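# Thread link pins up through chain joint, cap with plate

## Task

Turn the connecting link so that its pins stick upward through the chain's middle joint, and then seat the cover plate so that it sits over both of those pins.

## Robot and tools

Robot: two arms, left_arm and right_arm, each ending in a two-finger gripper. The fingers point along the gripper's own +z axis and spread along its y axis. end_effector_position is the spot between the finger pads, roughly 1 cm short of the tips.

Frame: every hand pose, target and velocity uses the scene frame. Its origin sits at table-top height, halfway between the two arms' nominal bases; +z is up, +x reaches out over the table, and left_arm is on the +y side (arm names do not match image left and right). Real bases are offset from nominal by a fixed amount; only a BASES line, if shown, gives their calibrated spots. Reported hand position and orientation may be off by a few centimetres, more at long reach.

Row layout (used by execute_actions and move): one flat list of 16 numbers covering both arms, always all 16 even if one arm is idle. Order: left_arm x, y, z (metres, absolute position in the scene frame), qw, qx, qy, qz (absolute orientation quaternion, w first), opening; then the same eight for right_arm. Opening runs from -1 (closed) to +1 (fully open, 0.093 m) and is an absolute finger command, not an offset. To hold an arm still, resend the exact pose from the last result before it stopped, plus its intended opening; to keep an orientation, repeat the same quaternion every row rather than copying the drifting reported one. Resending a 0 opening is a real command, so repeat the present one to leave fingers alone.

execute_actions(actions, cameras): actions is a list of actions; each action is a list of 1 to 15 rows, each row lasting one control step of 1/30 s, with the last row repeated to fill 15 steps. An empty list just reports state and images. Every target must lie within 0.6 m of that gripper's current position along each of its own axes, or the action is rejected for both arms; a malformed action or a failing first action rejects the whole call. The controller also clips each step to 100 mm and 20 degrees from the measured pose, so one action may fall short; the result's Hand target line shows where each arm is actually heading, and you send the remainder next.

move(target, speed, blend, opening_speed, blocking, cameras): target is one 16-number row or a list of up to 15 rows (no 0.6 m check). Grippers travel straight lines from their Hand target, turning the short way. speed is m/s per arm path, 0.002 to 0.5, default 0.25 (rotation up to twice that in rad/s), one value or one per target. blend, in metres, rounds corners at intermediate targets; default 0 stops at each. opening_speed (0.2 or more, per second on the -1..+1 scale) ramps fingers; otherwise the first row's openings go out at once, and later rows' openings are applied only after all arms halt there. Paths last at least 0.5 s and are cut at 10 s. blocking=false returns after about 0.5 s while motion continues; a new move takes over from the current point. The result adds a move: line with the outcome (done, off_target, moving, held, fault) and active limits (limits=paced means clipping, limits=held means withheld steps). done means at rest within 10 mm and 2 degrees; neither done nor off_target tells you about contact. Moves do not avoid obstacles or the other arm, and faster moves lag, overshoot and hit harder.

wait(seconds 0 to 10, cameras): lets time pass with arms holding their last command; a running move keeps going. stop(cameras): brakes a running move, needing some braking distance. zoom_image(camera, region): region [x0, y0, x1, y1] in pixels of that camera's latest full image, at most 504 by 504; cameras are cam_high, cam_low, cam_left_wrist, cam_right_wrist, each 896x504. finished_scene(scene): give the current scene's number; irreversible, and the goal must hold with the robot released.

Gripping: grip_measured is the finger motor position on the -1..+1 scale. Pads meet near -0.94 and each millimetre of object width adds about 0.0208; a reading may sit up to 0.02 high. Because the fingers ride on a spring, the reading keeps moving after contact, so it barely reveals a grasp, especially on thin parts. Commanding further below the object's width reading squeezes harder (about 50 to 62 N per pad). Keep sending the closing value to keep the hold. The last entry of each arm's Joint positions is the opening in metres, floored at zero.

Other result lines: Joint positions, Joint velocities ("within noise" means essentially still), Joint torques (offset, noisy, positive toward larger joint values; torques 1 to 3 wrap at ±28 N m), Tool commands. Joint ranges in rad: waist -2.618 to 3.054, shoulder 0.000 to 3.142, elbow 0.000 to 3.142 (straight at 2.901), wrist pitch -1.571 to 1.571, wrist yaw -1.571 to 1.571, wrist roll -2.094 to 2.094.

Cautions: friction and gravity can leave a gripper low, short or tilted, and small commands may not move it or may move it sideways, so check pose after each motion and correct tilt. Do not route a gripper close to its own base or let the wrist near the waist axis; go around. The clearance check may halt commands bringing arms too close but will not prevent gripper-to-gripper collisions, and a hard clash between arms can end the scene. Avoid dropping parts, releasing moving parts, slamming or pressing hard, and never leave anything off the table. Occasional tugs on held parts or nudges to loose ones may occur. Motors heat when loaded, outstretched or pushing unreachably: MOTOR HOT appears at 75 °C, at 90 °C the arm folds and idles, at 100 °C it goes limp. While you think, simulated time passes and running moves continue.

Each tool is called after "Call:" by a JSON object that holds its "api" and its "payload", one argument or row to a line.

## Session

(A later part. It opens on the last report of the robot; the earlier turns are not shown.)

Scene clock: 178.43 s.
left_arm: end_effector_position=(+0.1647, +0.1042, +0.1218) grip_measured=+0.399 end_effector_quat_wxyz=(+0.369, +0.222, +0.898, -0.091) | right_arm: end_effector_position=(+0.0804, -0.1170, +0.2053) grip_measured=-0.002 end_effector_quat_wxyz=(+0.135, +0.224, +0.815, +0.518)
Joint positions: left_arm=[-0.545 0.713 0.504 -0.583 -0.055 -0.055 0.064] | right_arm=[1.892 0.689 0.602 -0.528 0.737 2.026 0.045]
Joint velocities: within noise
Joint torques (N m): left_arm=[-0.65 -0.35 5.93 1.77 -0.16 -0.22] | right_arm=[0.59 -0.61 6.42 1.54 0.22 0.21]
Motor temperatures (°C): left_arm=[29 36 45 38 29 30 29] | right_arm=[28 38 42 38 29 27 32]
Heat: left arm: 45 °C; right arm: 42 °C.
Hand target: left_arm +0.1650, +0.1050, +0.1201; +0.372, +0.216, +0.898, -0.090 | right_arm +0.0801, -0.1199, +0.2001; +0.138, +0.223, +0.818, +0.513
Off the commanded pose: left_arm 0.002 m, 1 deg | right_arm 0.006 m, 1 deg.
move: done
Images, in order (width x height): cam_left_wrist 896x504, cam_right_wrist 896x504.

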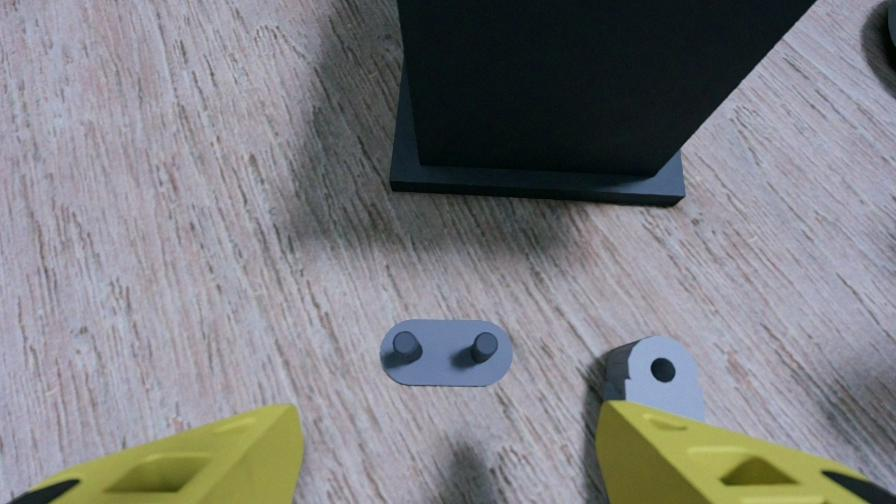

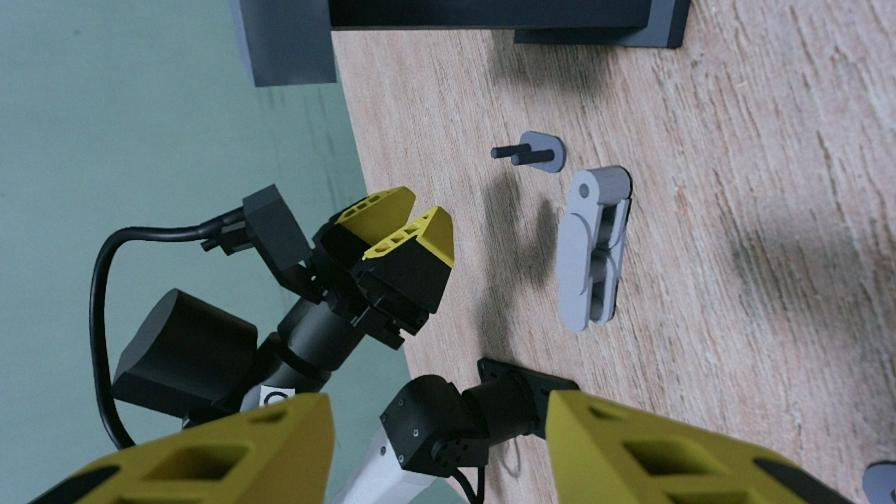

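Call:
{"api": "move", "payload": {
  "target": [
    [0.202,0.087,0.11,0.3721,0.2156,0.8984,-0.0893,0.4,0.08,-0.12,0.20,0.1375,0.2230,0.8175,0.5126,0.0],
    [0.202,0.087,0.03,0.3721,0.2156,0.8984,-0.0893,0.4,0.08,-0.12,0.20,0.1375,0.2230,0.8175,0.5126,0.0]
  ],
  "speed": 0.1,
  "cameras": ["cam_left_wrist","cam_right_wrist"]
}}

Call:
{"api": "zoom_image", "payload": {
  "camera": "cam_right_wrist",
  "region": [380, 90, 660, 248]
}}

Scene clock: 182.03 s.
left_arm: end_effector_position=(+0.2034, +0.0855, +0.0345) grip_measured=+0.399 end_effector_quat_wxyz=(+0.376, +0.214, +0.897, -0.090) | right_arm: end_effector_position=(+0.0804, -0.1170, +0.2053) grip_measured=-0.002 end_effector_quat_wxyz=(+0.135, +0.224, +0.815, +0.518)
Joint positions: left_arm=[-0.529 1.137 0.267 0.093 -0.056 -0.055 0.064] | right_arm=[1.892 0.689 0.602 -0.528 0.737 2.026 0.045]
Joint velocities: within noise
Joint torques (N m): left_arm=[0.32 -1.06 5.09 1.77 0.02 0.03] | right_arm=[0.59 -0.59 6.41 1.53 0.22 0.21]
Motor temperatures (°C): left_arm=[29 36 45 39 29 30 29] | right_arm=[28 38 42 38 29 27 32]
Heat: left arm: 45 °C; right arm: 42 °C.
Hand target: left_arm +0.2019, +0.0871, +0.0301; +0.372, +0.216, +0.898, -0.089 | right_arm +0.0801, -0.1199, +0.2001; +0.138, +0.223, +0.818, +0.513
Off the commanded pose: left_arm 0.005 m, 1 deg | right_arm 0.006 m, 1 deg.
move: done
Images, in order (width x height): cam_left_wrist 896x504, cam_right_wrist 896x504.

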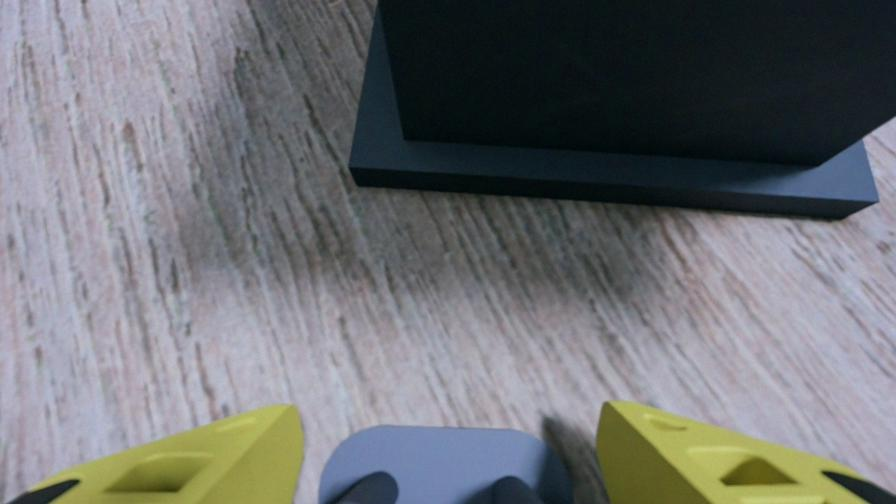

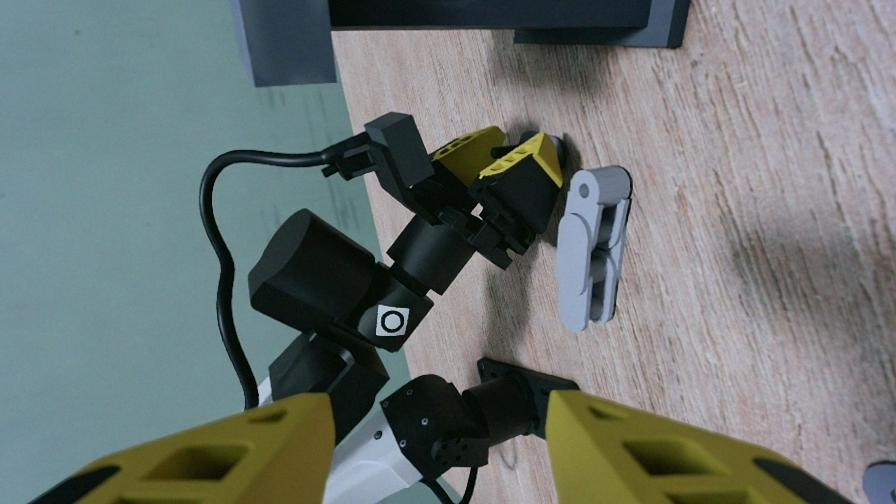

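Scaled by 1.800 from the camera's 896x504 image, which has a finer 1280x720 frame.

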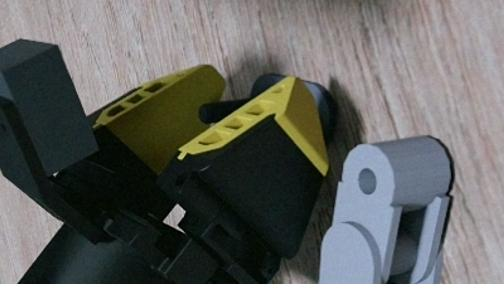

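Call:
{"api": "move", "payload": {
  "target": [
    [0.202,0.087,0.03,0.3721,0.2156,0.8984,-0.0893,-0.45,0.06,-0.17,0.21,0.1375,0.2230,0.8175,0.5126,0.0]
  ],
  "speed": 0.1,
  "opening_speed": 0.6,
  "cameras": ["cam_left_wrist","cam_right_wrist"]
}}

Call:
{"api": "zoom_image", "payload": {
  "camera": "cam_right_wrist",
  "region": [380, 50, 660, 208]
}}

Scene clock: 184.53 s.
left_arm: end_effector_position=(+0.2035, +0.0854, +0.0346) grip_measured=-0.227 end_effector_quat_wxyz=(+0.377, +0.214, +0.897, -0.090) | right_arm: end_effector_position=(+0.0611, -0.1675, +0.2083) grip_measured=-0.002 end_effector_quat_wxyz=(+0.108, +0.150, +0.828, +0.529)
Joint positions: left_arm=[-0.529 1.137 0.267 0.093 -0.056 -0.055 0.034] | right_arm=[2.161 0.439 0.602 -0.84 0.842 2.087 0.045]
Joint velocities: within noise
Joint torques (N m): left_arm=[0.32 -1.07 5.07 1.79 0.01 0.03] | right_arm=[-0.02 1.25 7.57 1.46 0.12 0.21]
Motor temperatures (°C): left_arm=[29 36 45 39 29 30 29] | right_arm=[28 38 42 38 29 27 32]
Heat: left arm: 45 °C; right arm: 42 °C.
Hand target: left_arm +0.2019, +0.0871, +0.0301; +0.372, +0.216, +0.898, -0.089 | right_arm +0.0609, -0.1693, +0.2099; +0.101, +0.153, +0.829, +0.529
Off the commanded pose: left_arm 0.005 m, 1 deg | right_arm 0.003 m, 9 deg.
joint sent to its limit (right arm) — joint 6 (wrist roll), upper limit. The joint targets are off in orientation, not in position.
move: off_target (right_arm)
Images, in order (width x height): cam_left_wrist 896x504, cam_right_wrist 896x504.

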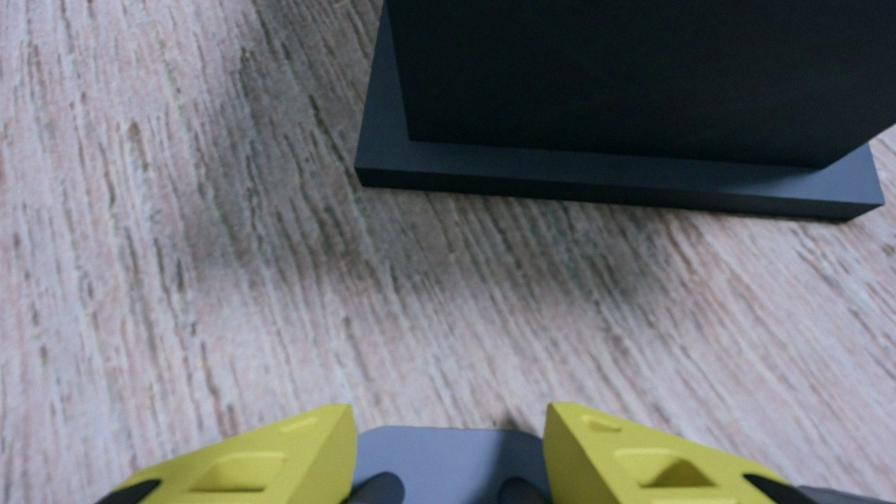

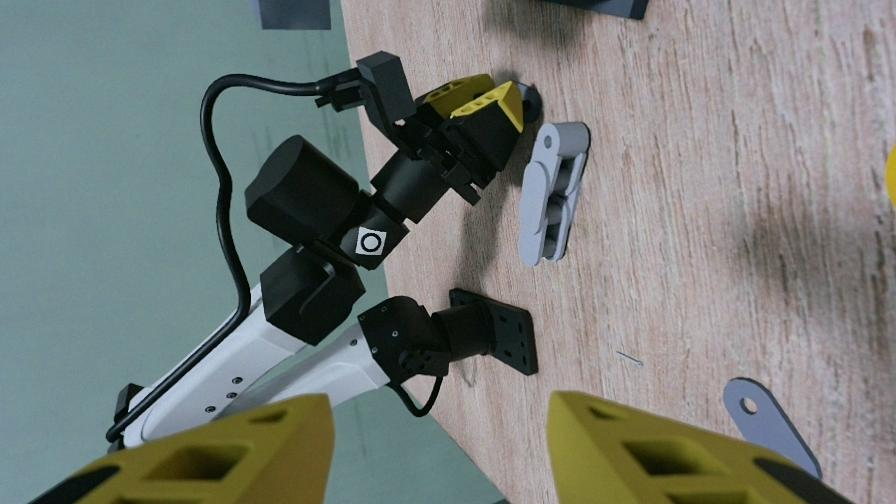

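Scaled by 1.800 from the camera's 896x504 image, which has a finer 1280x720 frame.

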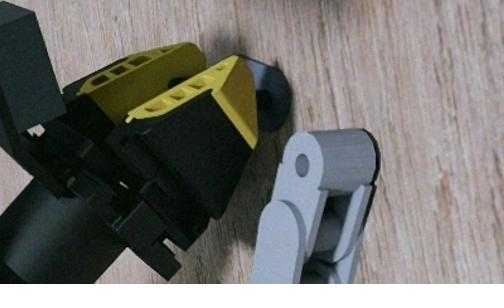

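Call:
{"api": "move", "payload": {
  "target": [
    [0.180,0.095,0.10,0.3721,0.2156,0.8984,-0.0893,-0.45,0.06,-0.17,0.21,0.1375,0.2230,0.8175,0.5126,0.0]
  ],
  "speed": 0.08,
  "cameras": ["cam_left_wrist","cam_right_wrist"]
}}

Call:
{"api": "zoom_image", "payload": {
  "camera": "cam_right_wrist",
  "region": [380, 50, 660, 208]
}}

Scene clock: 186.70 s.
left_arm: end_effector_position=(+0.1763, +0.0966, +0.0886) grip_measured=-0.227 end_effector_quat_wxyz=(+0.359, +0.223, +0.902, -0.088) | right_arm: end_effector_position=(+0.0611, -0.1675, +0.2082) grip_measured=-0.002 end_effector_quat_wxyz=(+0.109, +0.150, +0.828, +0.529)
Joint positions: left_arm=[-0.547 0.83 0.416 -0.401 -0.057 -0.057 0.034] | right_arm=[2.161 0.439 0.602 -0.84 0.842 2.087 0.045]
Joint velocities: within noise
Joint torques (N m): left_arm=[-0.69 -1.48 8.76 1.57 -0.17 -0.2] | right_arm=[-0.02 1.24 7.61 1.44 0.12 0.21]
Motor temperatures (°C): left_arm=[29 36 45 39 29 30 29] | right_arm=[28 37 42 38 29 27 32]
Heat: left arm: 45 °C; right arm: 42 °C.
Hand target: left_arm +0.1800, +0.0950, +0.0999; +0.372, +0.216, +0.898, -0.090 | right_arm +0.0609, -0.1693, +0.2100; +0.101, +0.153, +0.829, +0.529
Off the commanded pose: left_arm 0.012 m, 2 deg | right_arm 0.003 m, 9 deg.
joint sent to its limit (right arm) — joint 6 (wrist roll), upper limit. The joint targets are off in orientation, not in position.
move: off_target (left_arm, right_arm)
Images, in order (width x height): cam_left_wrist 896x504, cam_right_wrist 896x504.

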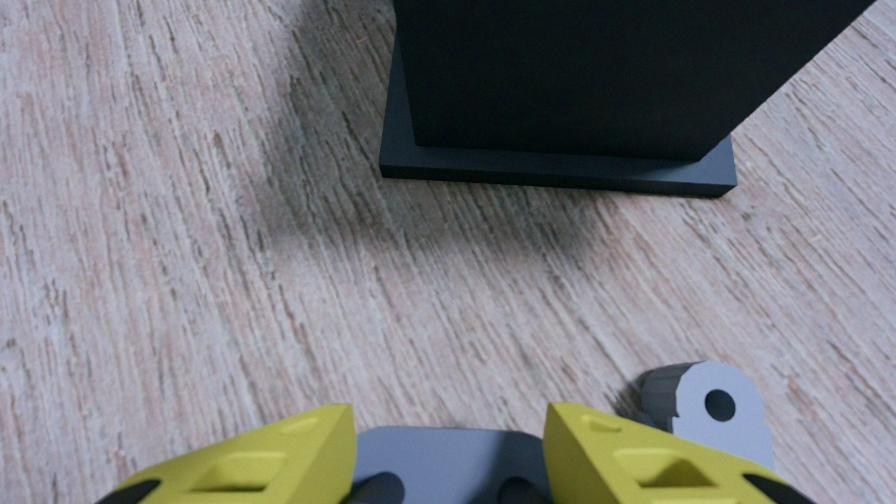

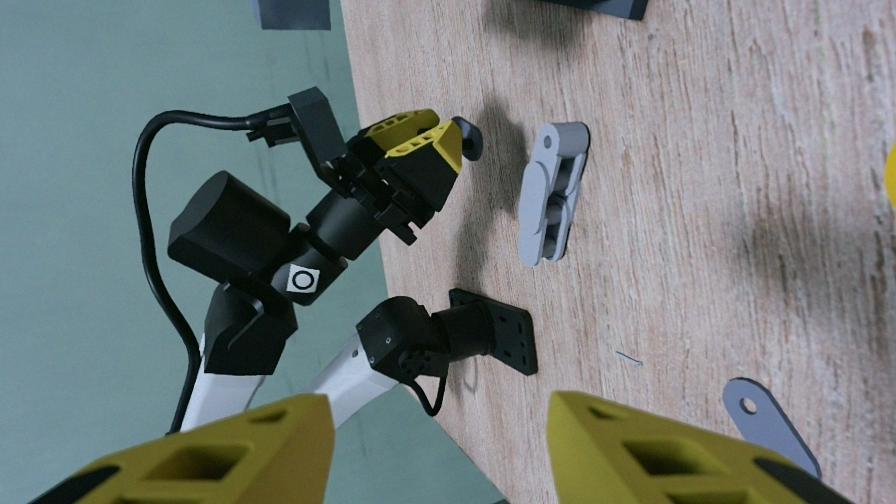

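Scaled by 1.800 from the camera's 896x504 image, which has a finer 1280x720 frame.

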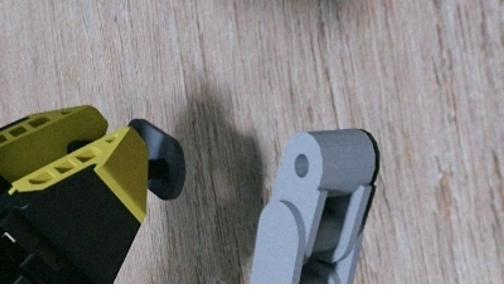

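Call:
{"api": "move", "payload": {
  "target": [
    [0.150,0.02,0.11,0.3036,0.5625,0.7330,-0.2330,-0.45,0.06,-0.17,0.21,0.109,0.150,0.828,0.529,0.0],
    [0.12,-0.088,0.09,0.1913,0.8001,0.4620,-0.3314,-0.45,0.06,-0.17,0.21,0.109,0.150,0.828,0.529,0.0]
  ],
  "speed": 0.12,
  "blend": 0.03,
  "cameras": ["cam_high","cam_left_wrist","cam_right_wrist"]
}}

Scene clock: 194.77 s.
left_arm: end_effector_position=(+0.1406, -0.0980, +0.1214) grip_measured=-0.227 end_effector_quat_wxyz=(+0.259, +0.802, +0.447, -0.301) | right_arm: end_effector_position=(+0.0601, -0.1682, +0.2075) grip_measured=-0.002 end_effector_quat_wxyz=(+0.110, +0.145, +0.830, +0.528)
Joint positions: left_arm=[-0.723 1.645 1.118 -0.661 0.74 1.235 0.034] | right_arm=[2.172 0.439 0.602 -0.847 0.847 2.087 0.045]
Joint velocities: within noise
Joint torques (N m): left_arm=[-1.11 -1.33 3.99 0.25 0.61 0.06] | right_arm=[0.58 1.66 7.58 1.44 0.27 0.21]
Motor temperatures (°C): left_arm=[29 36 46 39 29 30 29] | right_arm=[28 37 42 38 30 27 32]
Heat: left arm: 46 °C; right arm: 42 °C.
Hand target: left_arm +0.1198, -0.0874, +0.0929; +0.193, +0.799, +0.463, -0.331 | right_arm +0.0604, -0.1696, +0.2100; +0.107, +0.147, +0.828, +0.530
Off the commanded pose: left_arm 0.039 m, 9 deg | right_arm 0.003 m, 1 deg.
joint sent to its limit (right arm) — joint 6 (wrist roll), upper limit. The joint targets still meet the commanded pose.
move: off_target (left_arm)
Images, in order (width x height): cam_high 896x504, cam_left_wrist 896x504, cam_right_wrist 896x504.

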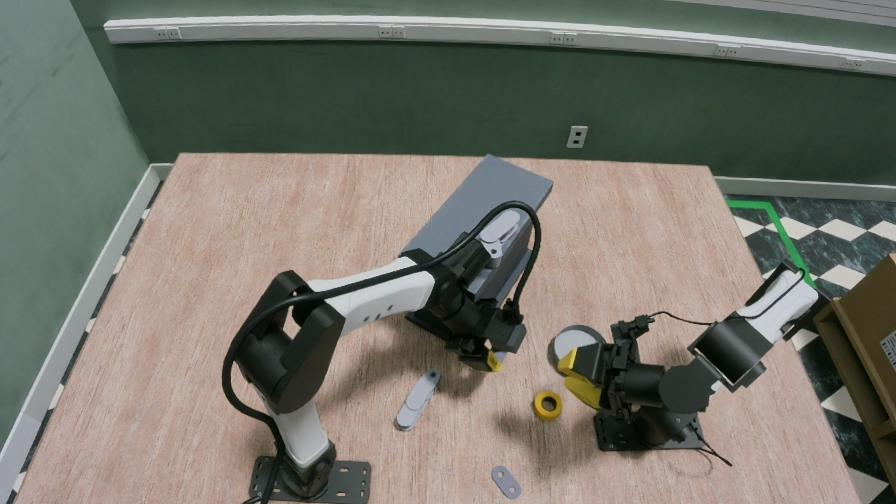

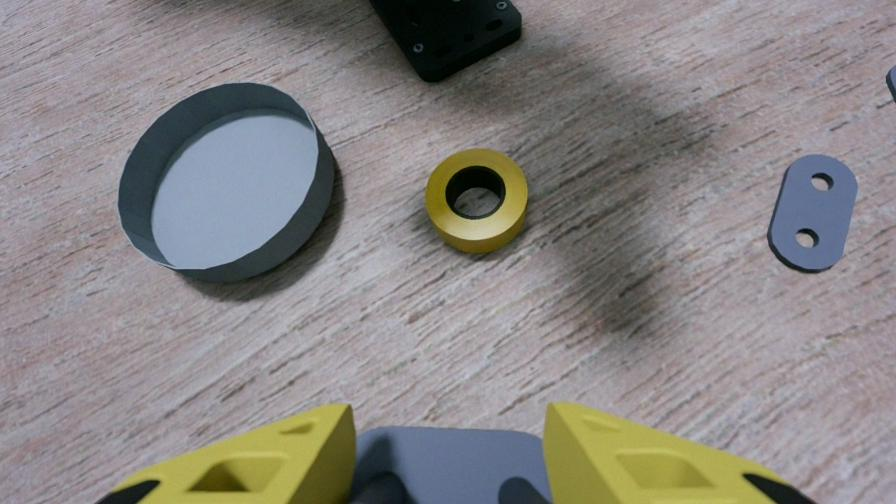

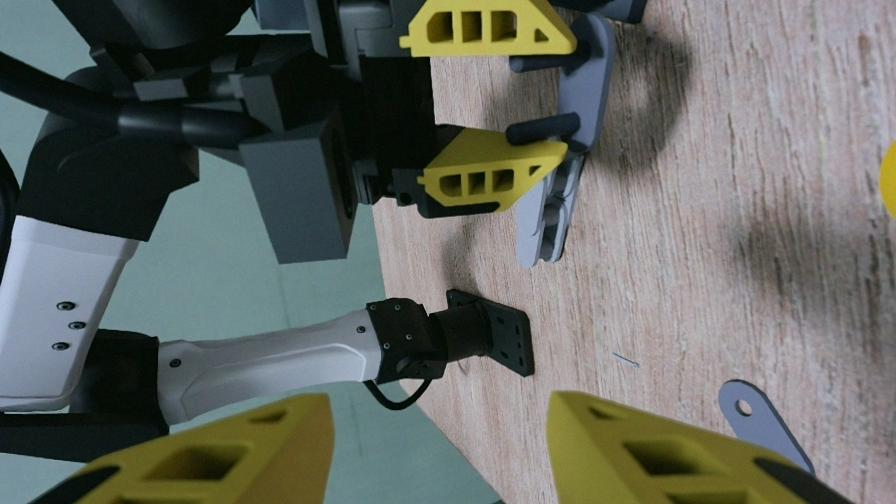

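Call:
{"api": "move", "payload": {
  "target": [
    [0.11,-0.03,0.13,0.2330,0.7330,0.5625,-0.3036,-0.45,0.17,-0.19,0.21,0.1375,0.2230,0.8175,0.5126,0.0],
    [0.07,-0.086,0.09,0.2330,0.7330,0.5625,-0.3036,-0.45,0.17,-0.19,0.21,0.1375,0.2230,0.8175,0.5126,0.0]
  ],
  "speed": 0.15,
  "blend": 0.02
}}

Scene clock: 198.93 s.
left_arm: end_effector_position=(+0.0703, -0.0843, +0.0947) grip_measured=-0.227 end_effector_quat_wxyz=(+0.235, +0.735, +0.559, -0.305) | right_arm: end_effector_position=(+0.1688, -0.1909, +0.2133) grip_measured=-0.002 end_effector_quat_wxyz=(+0.140, +0.224, +0.814, +0.517)
Joint positions: left_arm=[-0.907 1.388 0.753 -0.382 0.595 0.743 0.034] | right_arm=[0.774 0.365 0.575 -0.664 -0.246 1.456 0.045]
Joint velocities: within noise
Joint torques (N m): left_arm=[-0.76 -3.37 5.39 1.41 0.24 -0.23] | right_arm=[-0.62 3.32 6.79 2.02 -0.2 0.03]
Motor temperatures (°C): left_arm=[29 36 46 38 29 30 29] | right_arm=[28 37 42 38 30 27 32]
Heat: left arm: 46 °C; right arm: 42 °C.
Hand target: left_arm +0.0700, -0.0859, +0.0901; +0.233, +0.733, +0.562, -0.304 | right_arm +0.1700, -0.1901, +0.2101; +0.138, +0.223, +0.818, +0.513
Off the commanded pose: left_arm 0.005 m, 1 deg | right_arm 0.004 m, 1 deg.
move: done

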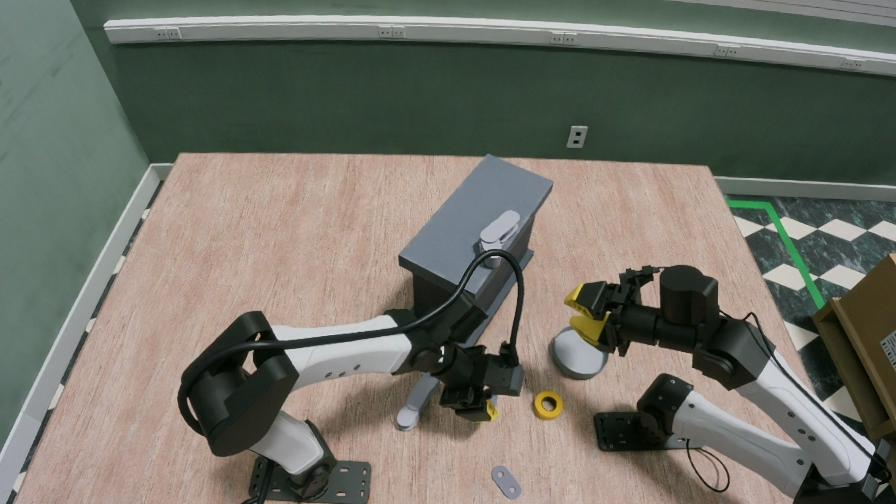

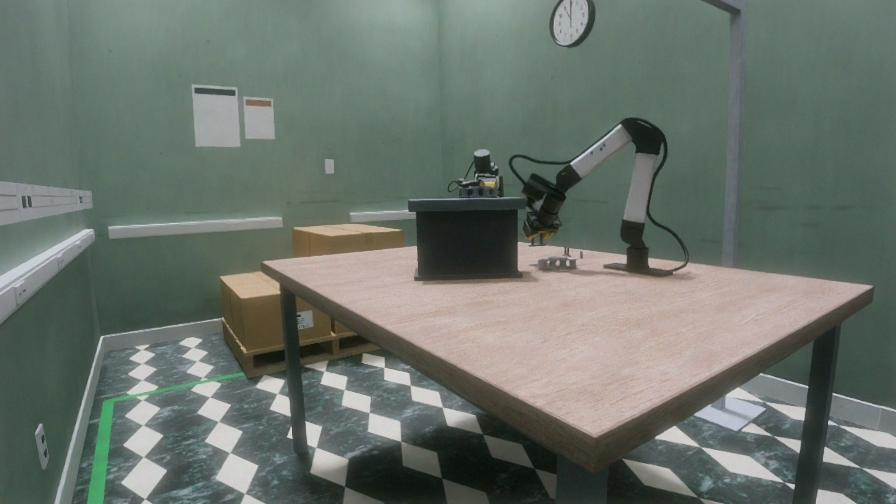

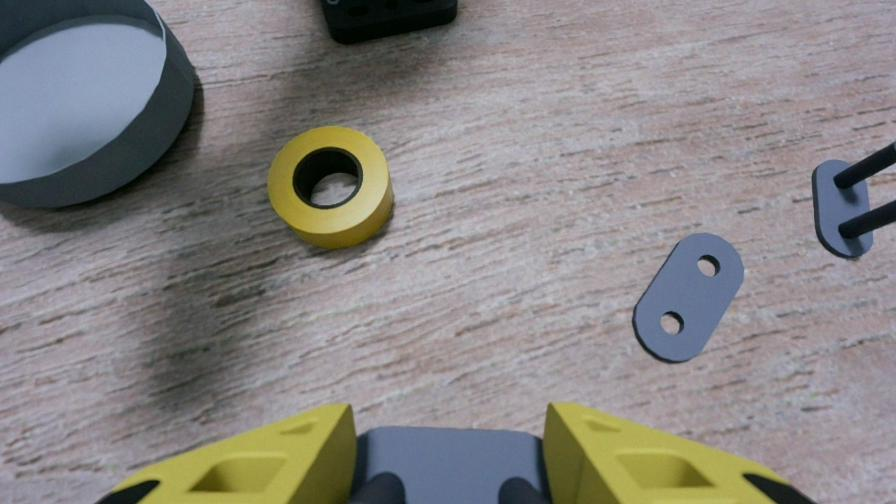

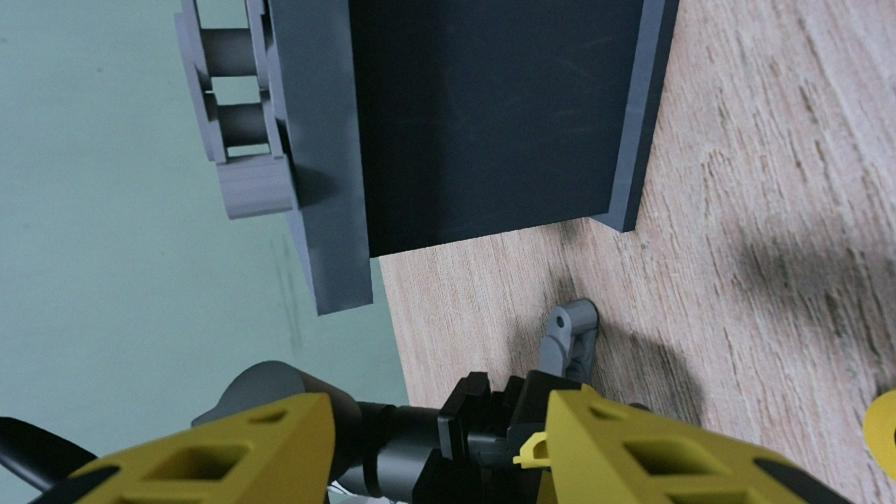

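Call:
{"api": "zoom_image", "payload": {
  "camera": "cam_left_wrist",
  "region": [600, 100, 896, 380]
}}

Call:
{"api": "zoom_image", "payload": {
  "camera": "cam_low",
  "region": [500, 220, 640, 290]
}}

Scaled by 1.703 from the camera's 896x504 image, which has a finer 1280x720 frame.

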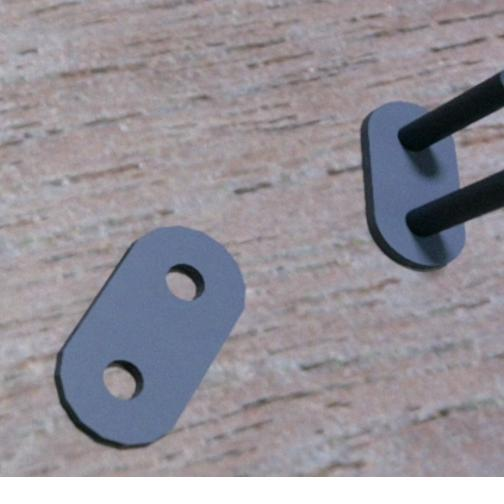

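Scaled by 3.600 from the camera's 896x504 image, which has a finer 1280x720 frame.

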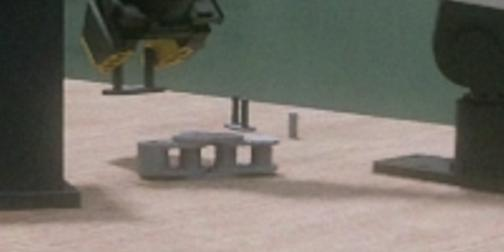

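Call:
{"api": "move", "payload": {
  "target": [
    [0.07,-0.086,0.032,0.2330,0.7330,0.5625,-0.3036,-0.45,0.17,-0.19,0.21,0.1375,0.2230,0.8175,0.5126,0.0]
  ],
  "speed": 0.05,
  "cameras": ["cam_low","cam_left_wrist"]
}}

Call:
{"api": "zoom_image", "payload": {
  "camera": "cam_low",
  "region": [500, 220, 640, 290]
}}

Scene clock: 201.93 s.
left_arm: end_effector_position=(+0.0709, -0.0852, +0.0367) grip_measured=-0.227 end_effector_quat_wxyz=(+0.235, +0.735, +0.559, -0.305) | right_arm: end_effector_position=(+0.1687, -0.1908, +0.2134) grip_measured=-0.002 end_effector_quat_wxyz=(+0.140, +0.223, +0.814, +0.518)
Joint positions: left_arm=[-0.907 1.533 0.61 -0.092 0.596 0.743 0.034] | right_arm=[0.774 0.365 0.575 -0.663 -0.247 1.456 0.045]
Joint velocities: within noise
Joint torques (N m): left_arm=[-0.77 -3.6 4.71 1.49 0.22 -0.2] | right_arm=[-0.61 3.3 6.82 2.01 -0.21 0.03]
Motor temperatures (°C): left_arm=[29 36 46 39 29 30 30] | right_arm=[28 37 42 39 30 27 32]
Heat: left arm: 46 °C; right arm: 42 °C.
Hand target: left_arm +0.0700, -0.0859, +0.0321; +0.233, +0.733, +0.562, -0.304 | right_arm +0.1700, -0.1901, +0.2101; +0.138, +0.223, +0.818, +0.513
Off the commanded pose: left_arm 0.005 m, 1 deg | right_arm 0.004 m, 1 deg.
move: done
Images, in order (width x height): cam_low 896x504, cam_left_wrist 896x504.

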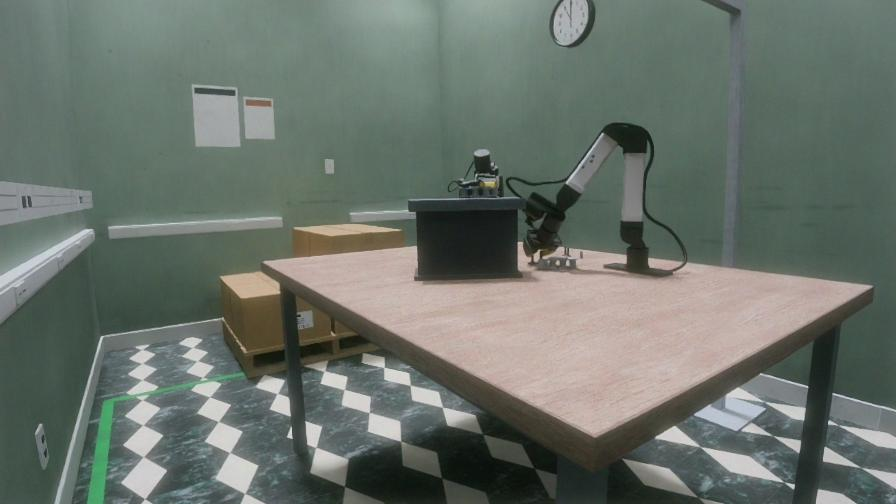

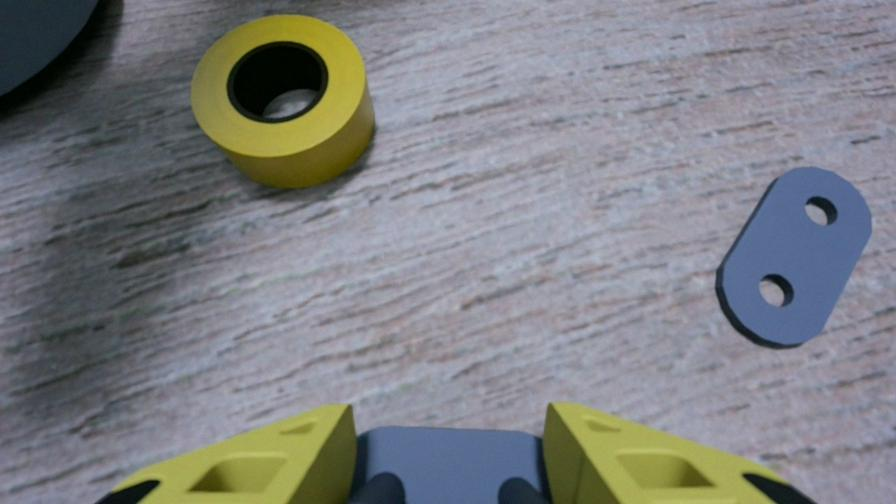

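Scaled by 3.600 from the camera's 896x504 image, which has a finer 1280x720 frame.

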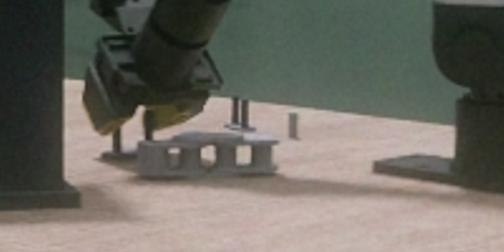

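Call:
{"api": "move", "payload": {
  "target": [
    [0.07,-0.086,0.028,0.2330,0.7330,0.5625,-0.3036,-0.45,0.17,-0.19,0.21,0.1375,0.2230,0.8175,0.5126,0.0]
  ],
  "speed": 0.04,
  "cameras": []
}}

Call:
{"api": "move", "payload": {
  "target": [
    [0.07,-0.086,0.028,0.2330,0.7330,0.5625,-0.3036,0.1,0.17,-0.19,0.21,0.1375,0.2230,0.8175,0.5126,0.0]
  ],
  "speed": 0.04,
  "opening_speed": 0.3,
  "cameras": ["cam_low","cam_left_wrist"]
}}

Call:
{"api": "zoom_image", "payload": {
  "camera": "cam_low",
  "region": [500, 220, 640, 290]
}}

Scene clock: 203.20 s.
left_arm: end_effector_position=(+0.0730, -0.0880, +0.0363) grip_measured=-0.227 end_effector_quat_wxyz=(+0.243, +0.735, +0.555, -0.305) | right_arm: end_effector_position=(+0.1687, -0.1908, +0.2134) grip_measured=-0.002 end_effector_quat_wxyz=(+0.140, +0.223, +0.814, +0.518)
Joint positions: left_arm=[-0.907 1.543 0.608 -0.064 0.596 0.743 0.034] | right_arm=[0.774 0.365 0.575 -0.663 -0.247 1.456 0.045]
Joint velocities: within noise
Joint torques (N m): left_arm=[-0.77 -3.43 4.16 1.38 0.24 -0.2] | right_arm=[-0.62 3.32 6.82 2.01 -0.21 0.03]
Motor temperatures (°C): left_arm=[29 36 45 39 29 30 30] | right_arm=[28 37 41 39 29 27 32]
Heat: left arm: 45 °C; right arm: 41 °C.
Hand target: left_arm +0.0699, -0.0857, +0.0282; +0.233, +0.733, +0.562, -0.304 | right_arm +0.1700, -0.1901, +0.2101; +0.138, +0.223, +0.818, +0.513
Off the commanded pose: left_arm 0.009 m, 1 deg | right_arm 0.004 m, 1 deg.
move: done
No camera images: "cameras" was empty.

Scene clock: 205.23 s.
left_arm: end_effector_position=(+0.0727, -0.0877, +0.0357) grip_measured=+0.098 end_effector_quat_wxyz=(+0.243, +0.734, +0.555, -0.305) | right_arm: end_effector_position=(+0.1687, -0.1908, +0.2134) grip_measured=-0.002 end_effector_quat_wxyz=(+0.140, +0.223, +0.814, +0.518)
Joint positions: left_arm=[-0.907 1.543 0.604 -0.06 0.596 0.742 0.05] | right_arm=[0.774 0.365 0.575 -0.663 -0.247 1.456 0.045]
Joint velocities: within noise
Joint torques (N m): left_arm=[-0.76 -3.48 4.46 1.37 0.24 -0.19] | right_arm=[-0.61 3.32 6.8 2.01 -0.21 0.03]
Motor temperatures (°C): left_arm=[29 36 45 39 29 30 30] | right_arm=[28 37 41 39 29 27 32]
Heat: left arm: 45 °C; right arm: 41 °C.
Hand target: left_arm +0.0699, -0.0857, +0.0282; +0.233, +0.733, +0.562, -0.304 | right_arm +0.1700, -0.1901, +0.2101; +0.138, +0.223, +0.818, +0.513
Off the commanded pose: left_arm 0.008 m, 1 deg | right_arm 0.004 m, 1 deg.
move: done
Images, in order (width x height): cam_low 896x504, cam_left_wrist 896x504.

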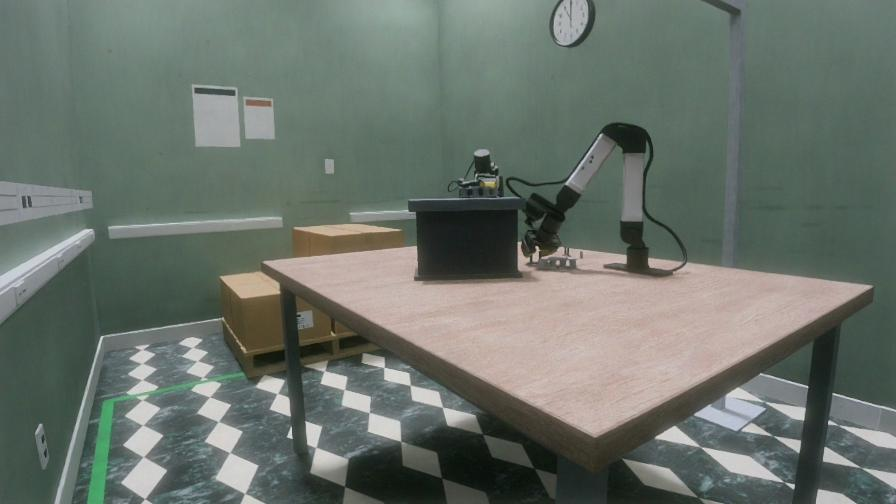

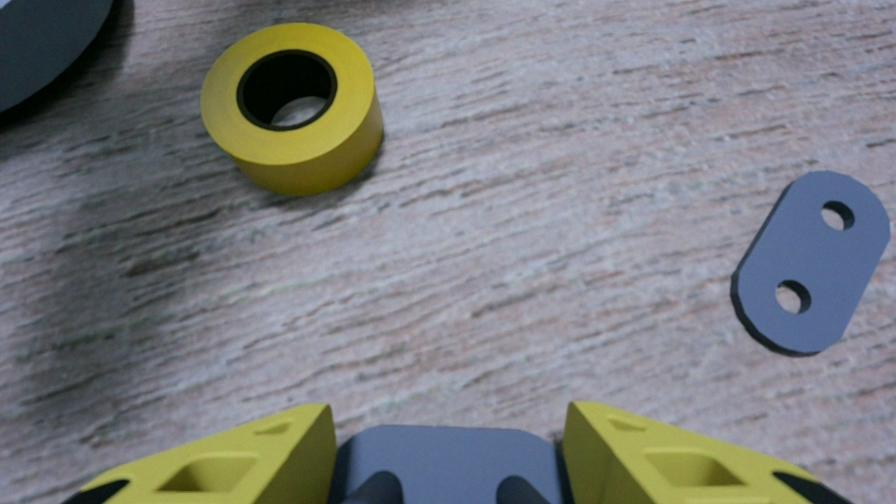

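Scaled by 3.600 from the camera's 896x504 image, which has a finer 1280x720 frame.

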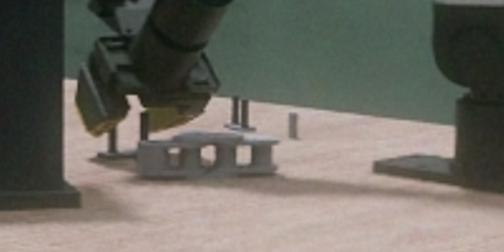

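Call:
{"api": "move", "payload": {
  "target": [
    [0.07,-0.086,0.10,0.2330,0.7330,0.5625,-0.3036,0.1,0.17,-0.19,0.21,0.1375,0.2230,0.8175,0.5126,0.0],
    [-0.02,0.02,0.15,0.2330,0.7330,0.5625,-0.3036,0.1,0.17,-0.15,0.20,0,0.2419,0.9703,0,0.0],
    [-0.02,0.02,0.15,0.2330,0.7330,0.5625,-0.3036,0.1,0.14,0.02,0.13,0,0.2419,0.9703,0,0.0]
  ],
  "speed": 0.15,
  "blend": 0.02
}}

Scene clock: 212.17 s.
left_arm: end_effector_position=(-0.0185, +0.0157, +0.1545) grip_measured=+0.098 end_effector_quat_wxyz=(+0.243, +0.735, +0.553, -0.308) | right_arm: end_effector_position=(+0.1392, -0.0571, +0.1531) grip_measured=-0.005 end_effector_quat_wxyz=(+0.028, +0.364, +0.928, -0.075)
Joint positions: left_arm=[-0.994 0.701 0.65 -0.899 0.555 0.658 0.05] | right_arm=[1.301 1.932 1.819 -1.613 0.041 2.043 0.045]
Joint velocities: within noise
Joint torques (N m): left_arm=[-0.59 0.09 6.01 1.19 0.16 -0.2] | right_arm=[3.36 0.32 13.12 1.67 -0.23 -1.87]
Motor temperatures (°C): left_arm=[29 36 45 38 29 30 29] | right_arm=[28 37 42 39 29 28 32]
Heat: left arm: 45 °C; right arm: 42 °C.
Hand target: left_arm -0.0200, +0.0199, +0.1500; +0.233, +0.733, +0.562, -0.304 | right_arm +0.1364, +0.0102, +0.1344; +0.009, +0.248, +0.969, +0.003
Off the commanded pose: left_arm 0.006 m, 2 deg | right_arm 0.081 m, 17 deg.
joint read past its limit (right arm) — joint 4 (wrist pitch), lower limit.
move: off_target (right_arm)

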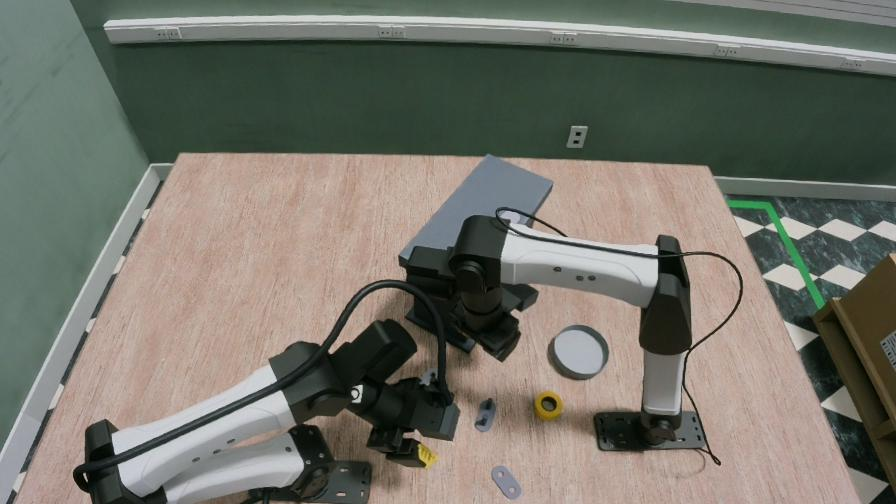

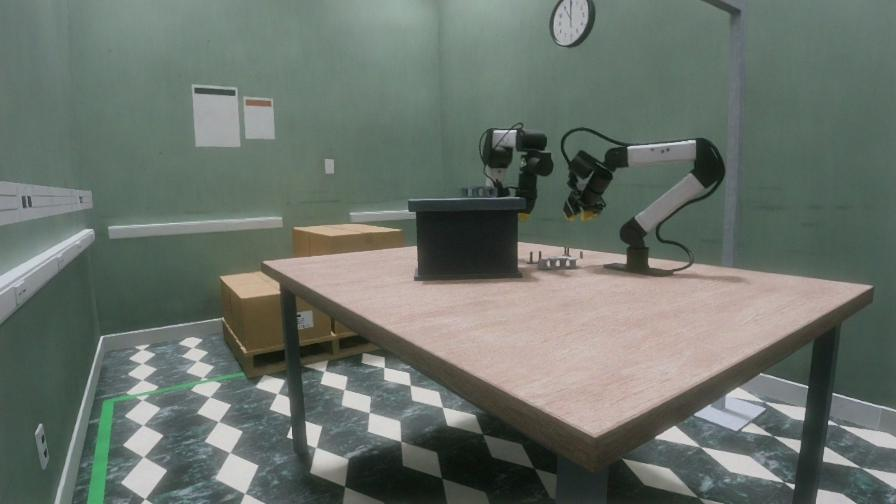

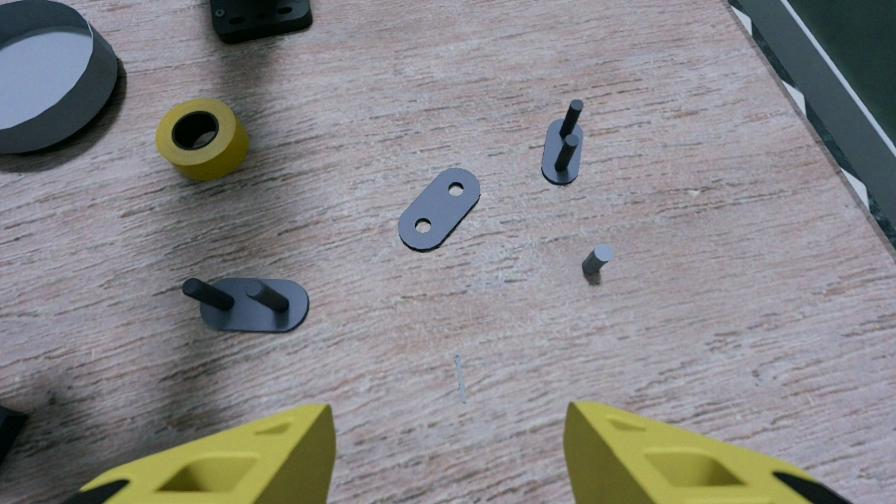

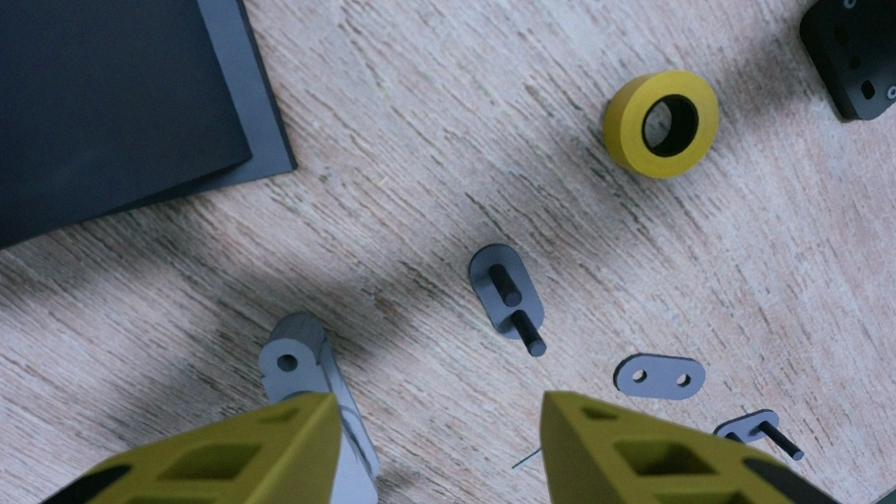

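Call:
{"api": "move", "payload": {
  "target": [
    [-0.02,0.02,0.15,0.2330,0.7330,0.5625,-0.3036,0.1,0.14,-0.085,0.16,0,0.2419,0.9703,0,0.0]
  ],
  "speed": 0.15
}}

Scene clock: 214.23 s.
left_arm: end_effector_position=(-0.0185, +0.0158, +0.1544) grip_measured=+0.098 end_effector_quat_wxyz=(+0.243, +0.735, +0.553, -0.308) | right_arm: end_effector_position=(+0.1408, -0.0835, +0.1587) grip_measured=-0.003 end_effector_quat_wxyz=(+0.005, +0.244, +0.970, -0.006)
Joint positions: left_arm=[-0.994 0.701 0.65 -0.9 0.555 0.658 0.05] | right_arm=[1.255 1.697 1.559 -1.444 0.01 1.74 0.045]
Joint velocities: within noise
Joint torques (N m): left_arm=[-0.61 0.1 6.04 1.19 0.15 -0.2] | right_arm=[-0.42 -9.72 5.09 0.39 -0.11 0.11]
Motor temperatures (°C): left_arm=[29 36 45 38 29 30 29] | right_arm=[28 37 42 38 29 28 32]
Heat: left arm: 45 °C; right arm: 42 °C.
Hand target: left_arm -0.0200, +0.0199, +0.1499; +0.233, +0.733, +0.562, -0.304 | right_arm +0.1401, -0.0849, +0.1600; +0.000, +0.242, +0.970, +0.000
Off the commanded pose: left_arm 0.006 m, 2 deg | right_arm 0.002 m, 1 deg.
move: done

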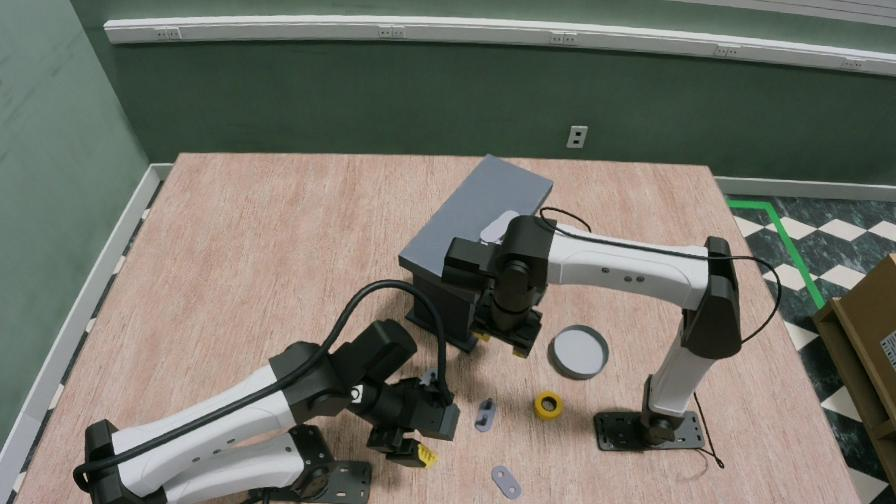

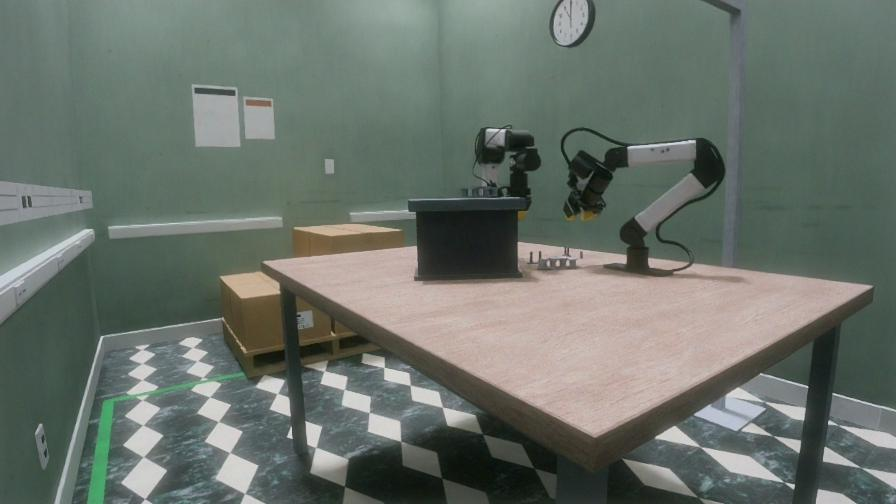

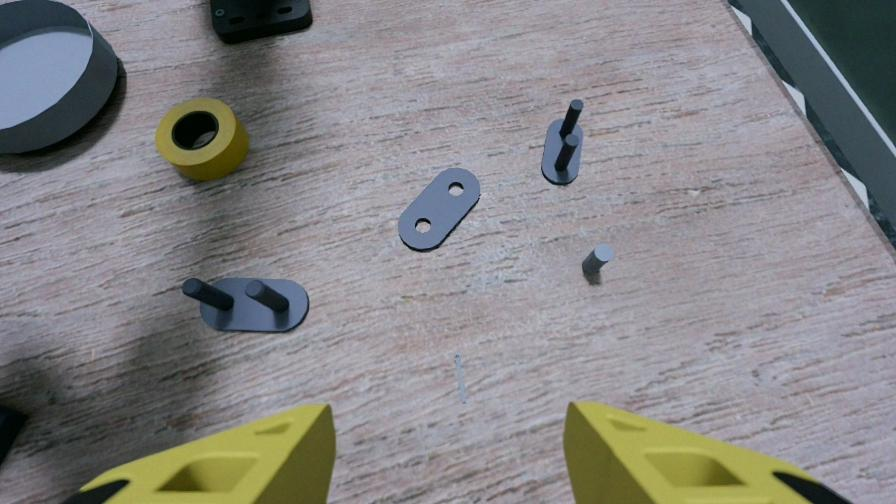

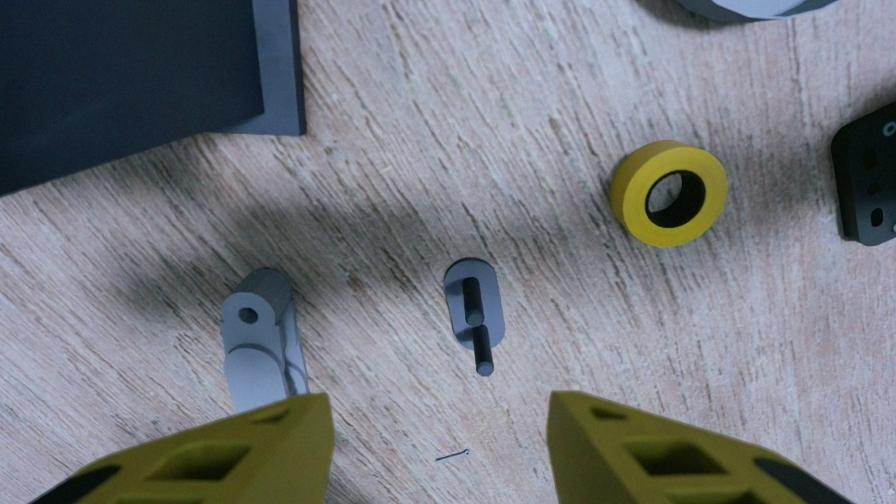

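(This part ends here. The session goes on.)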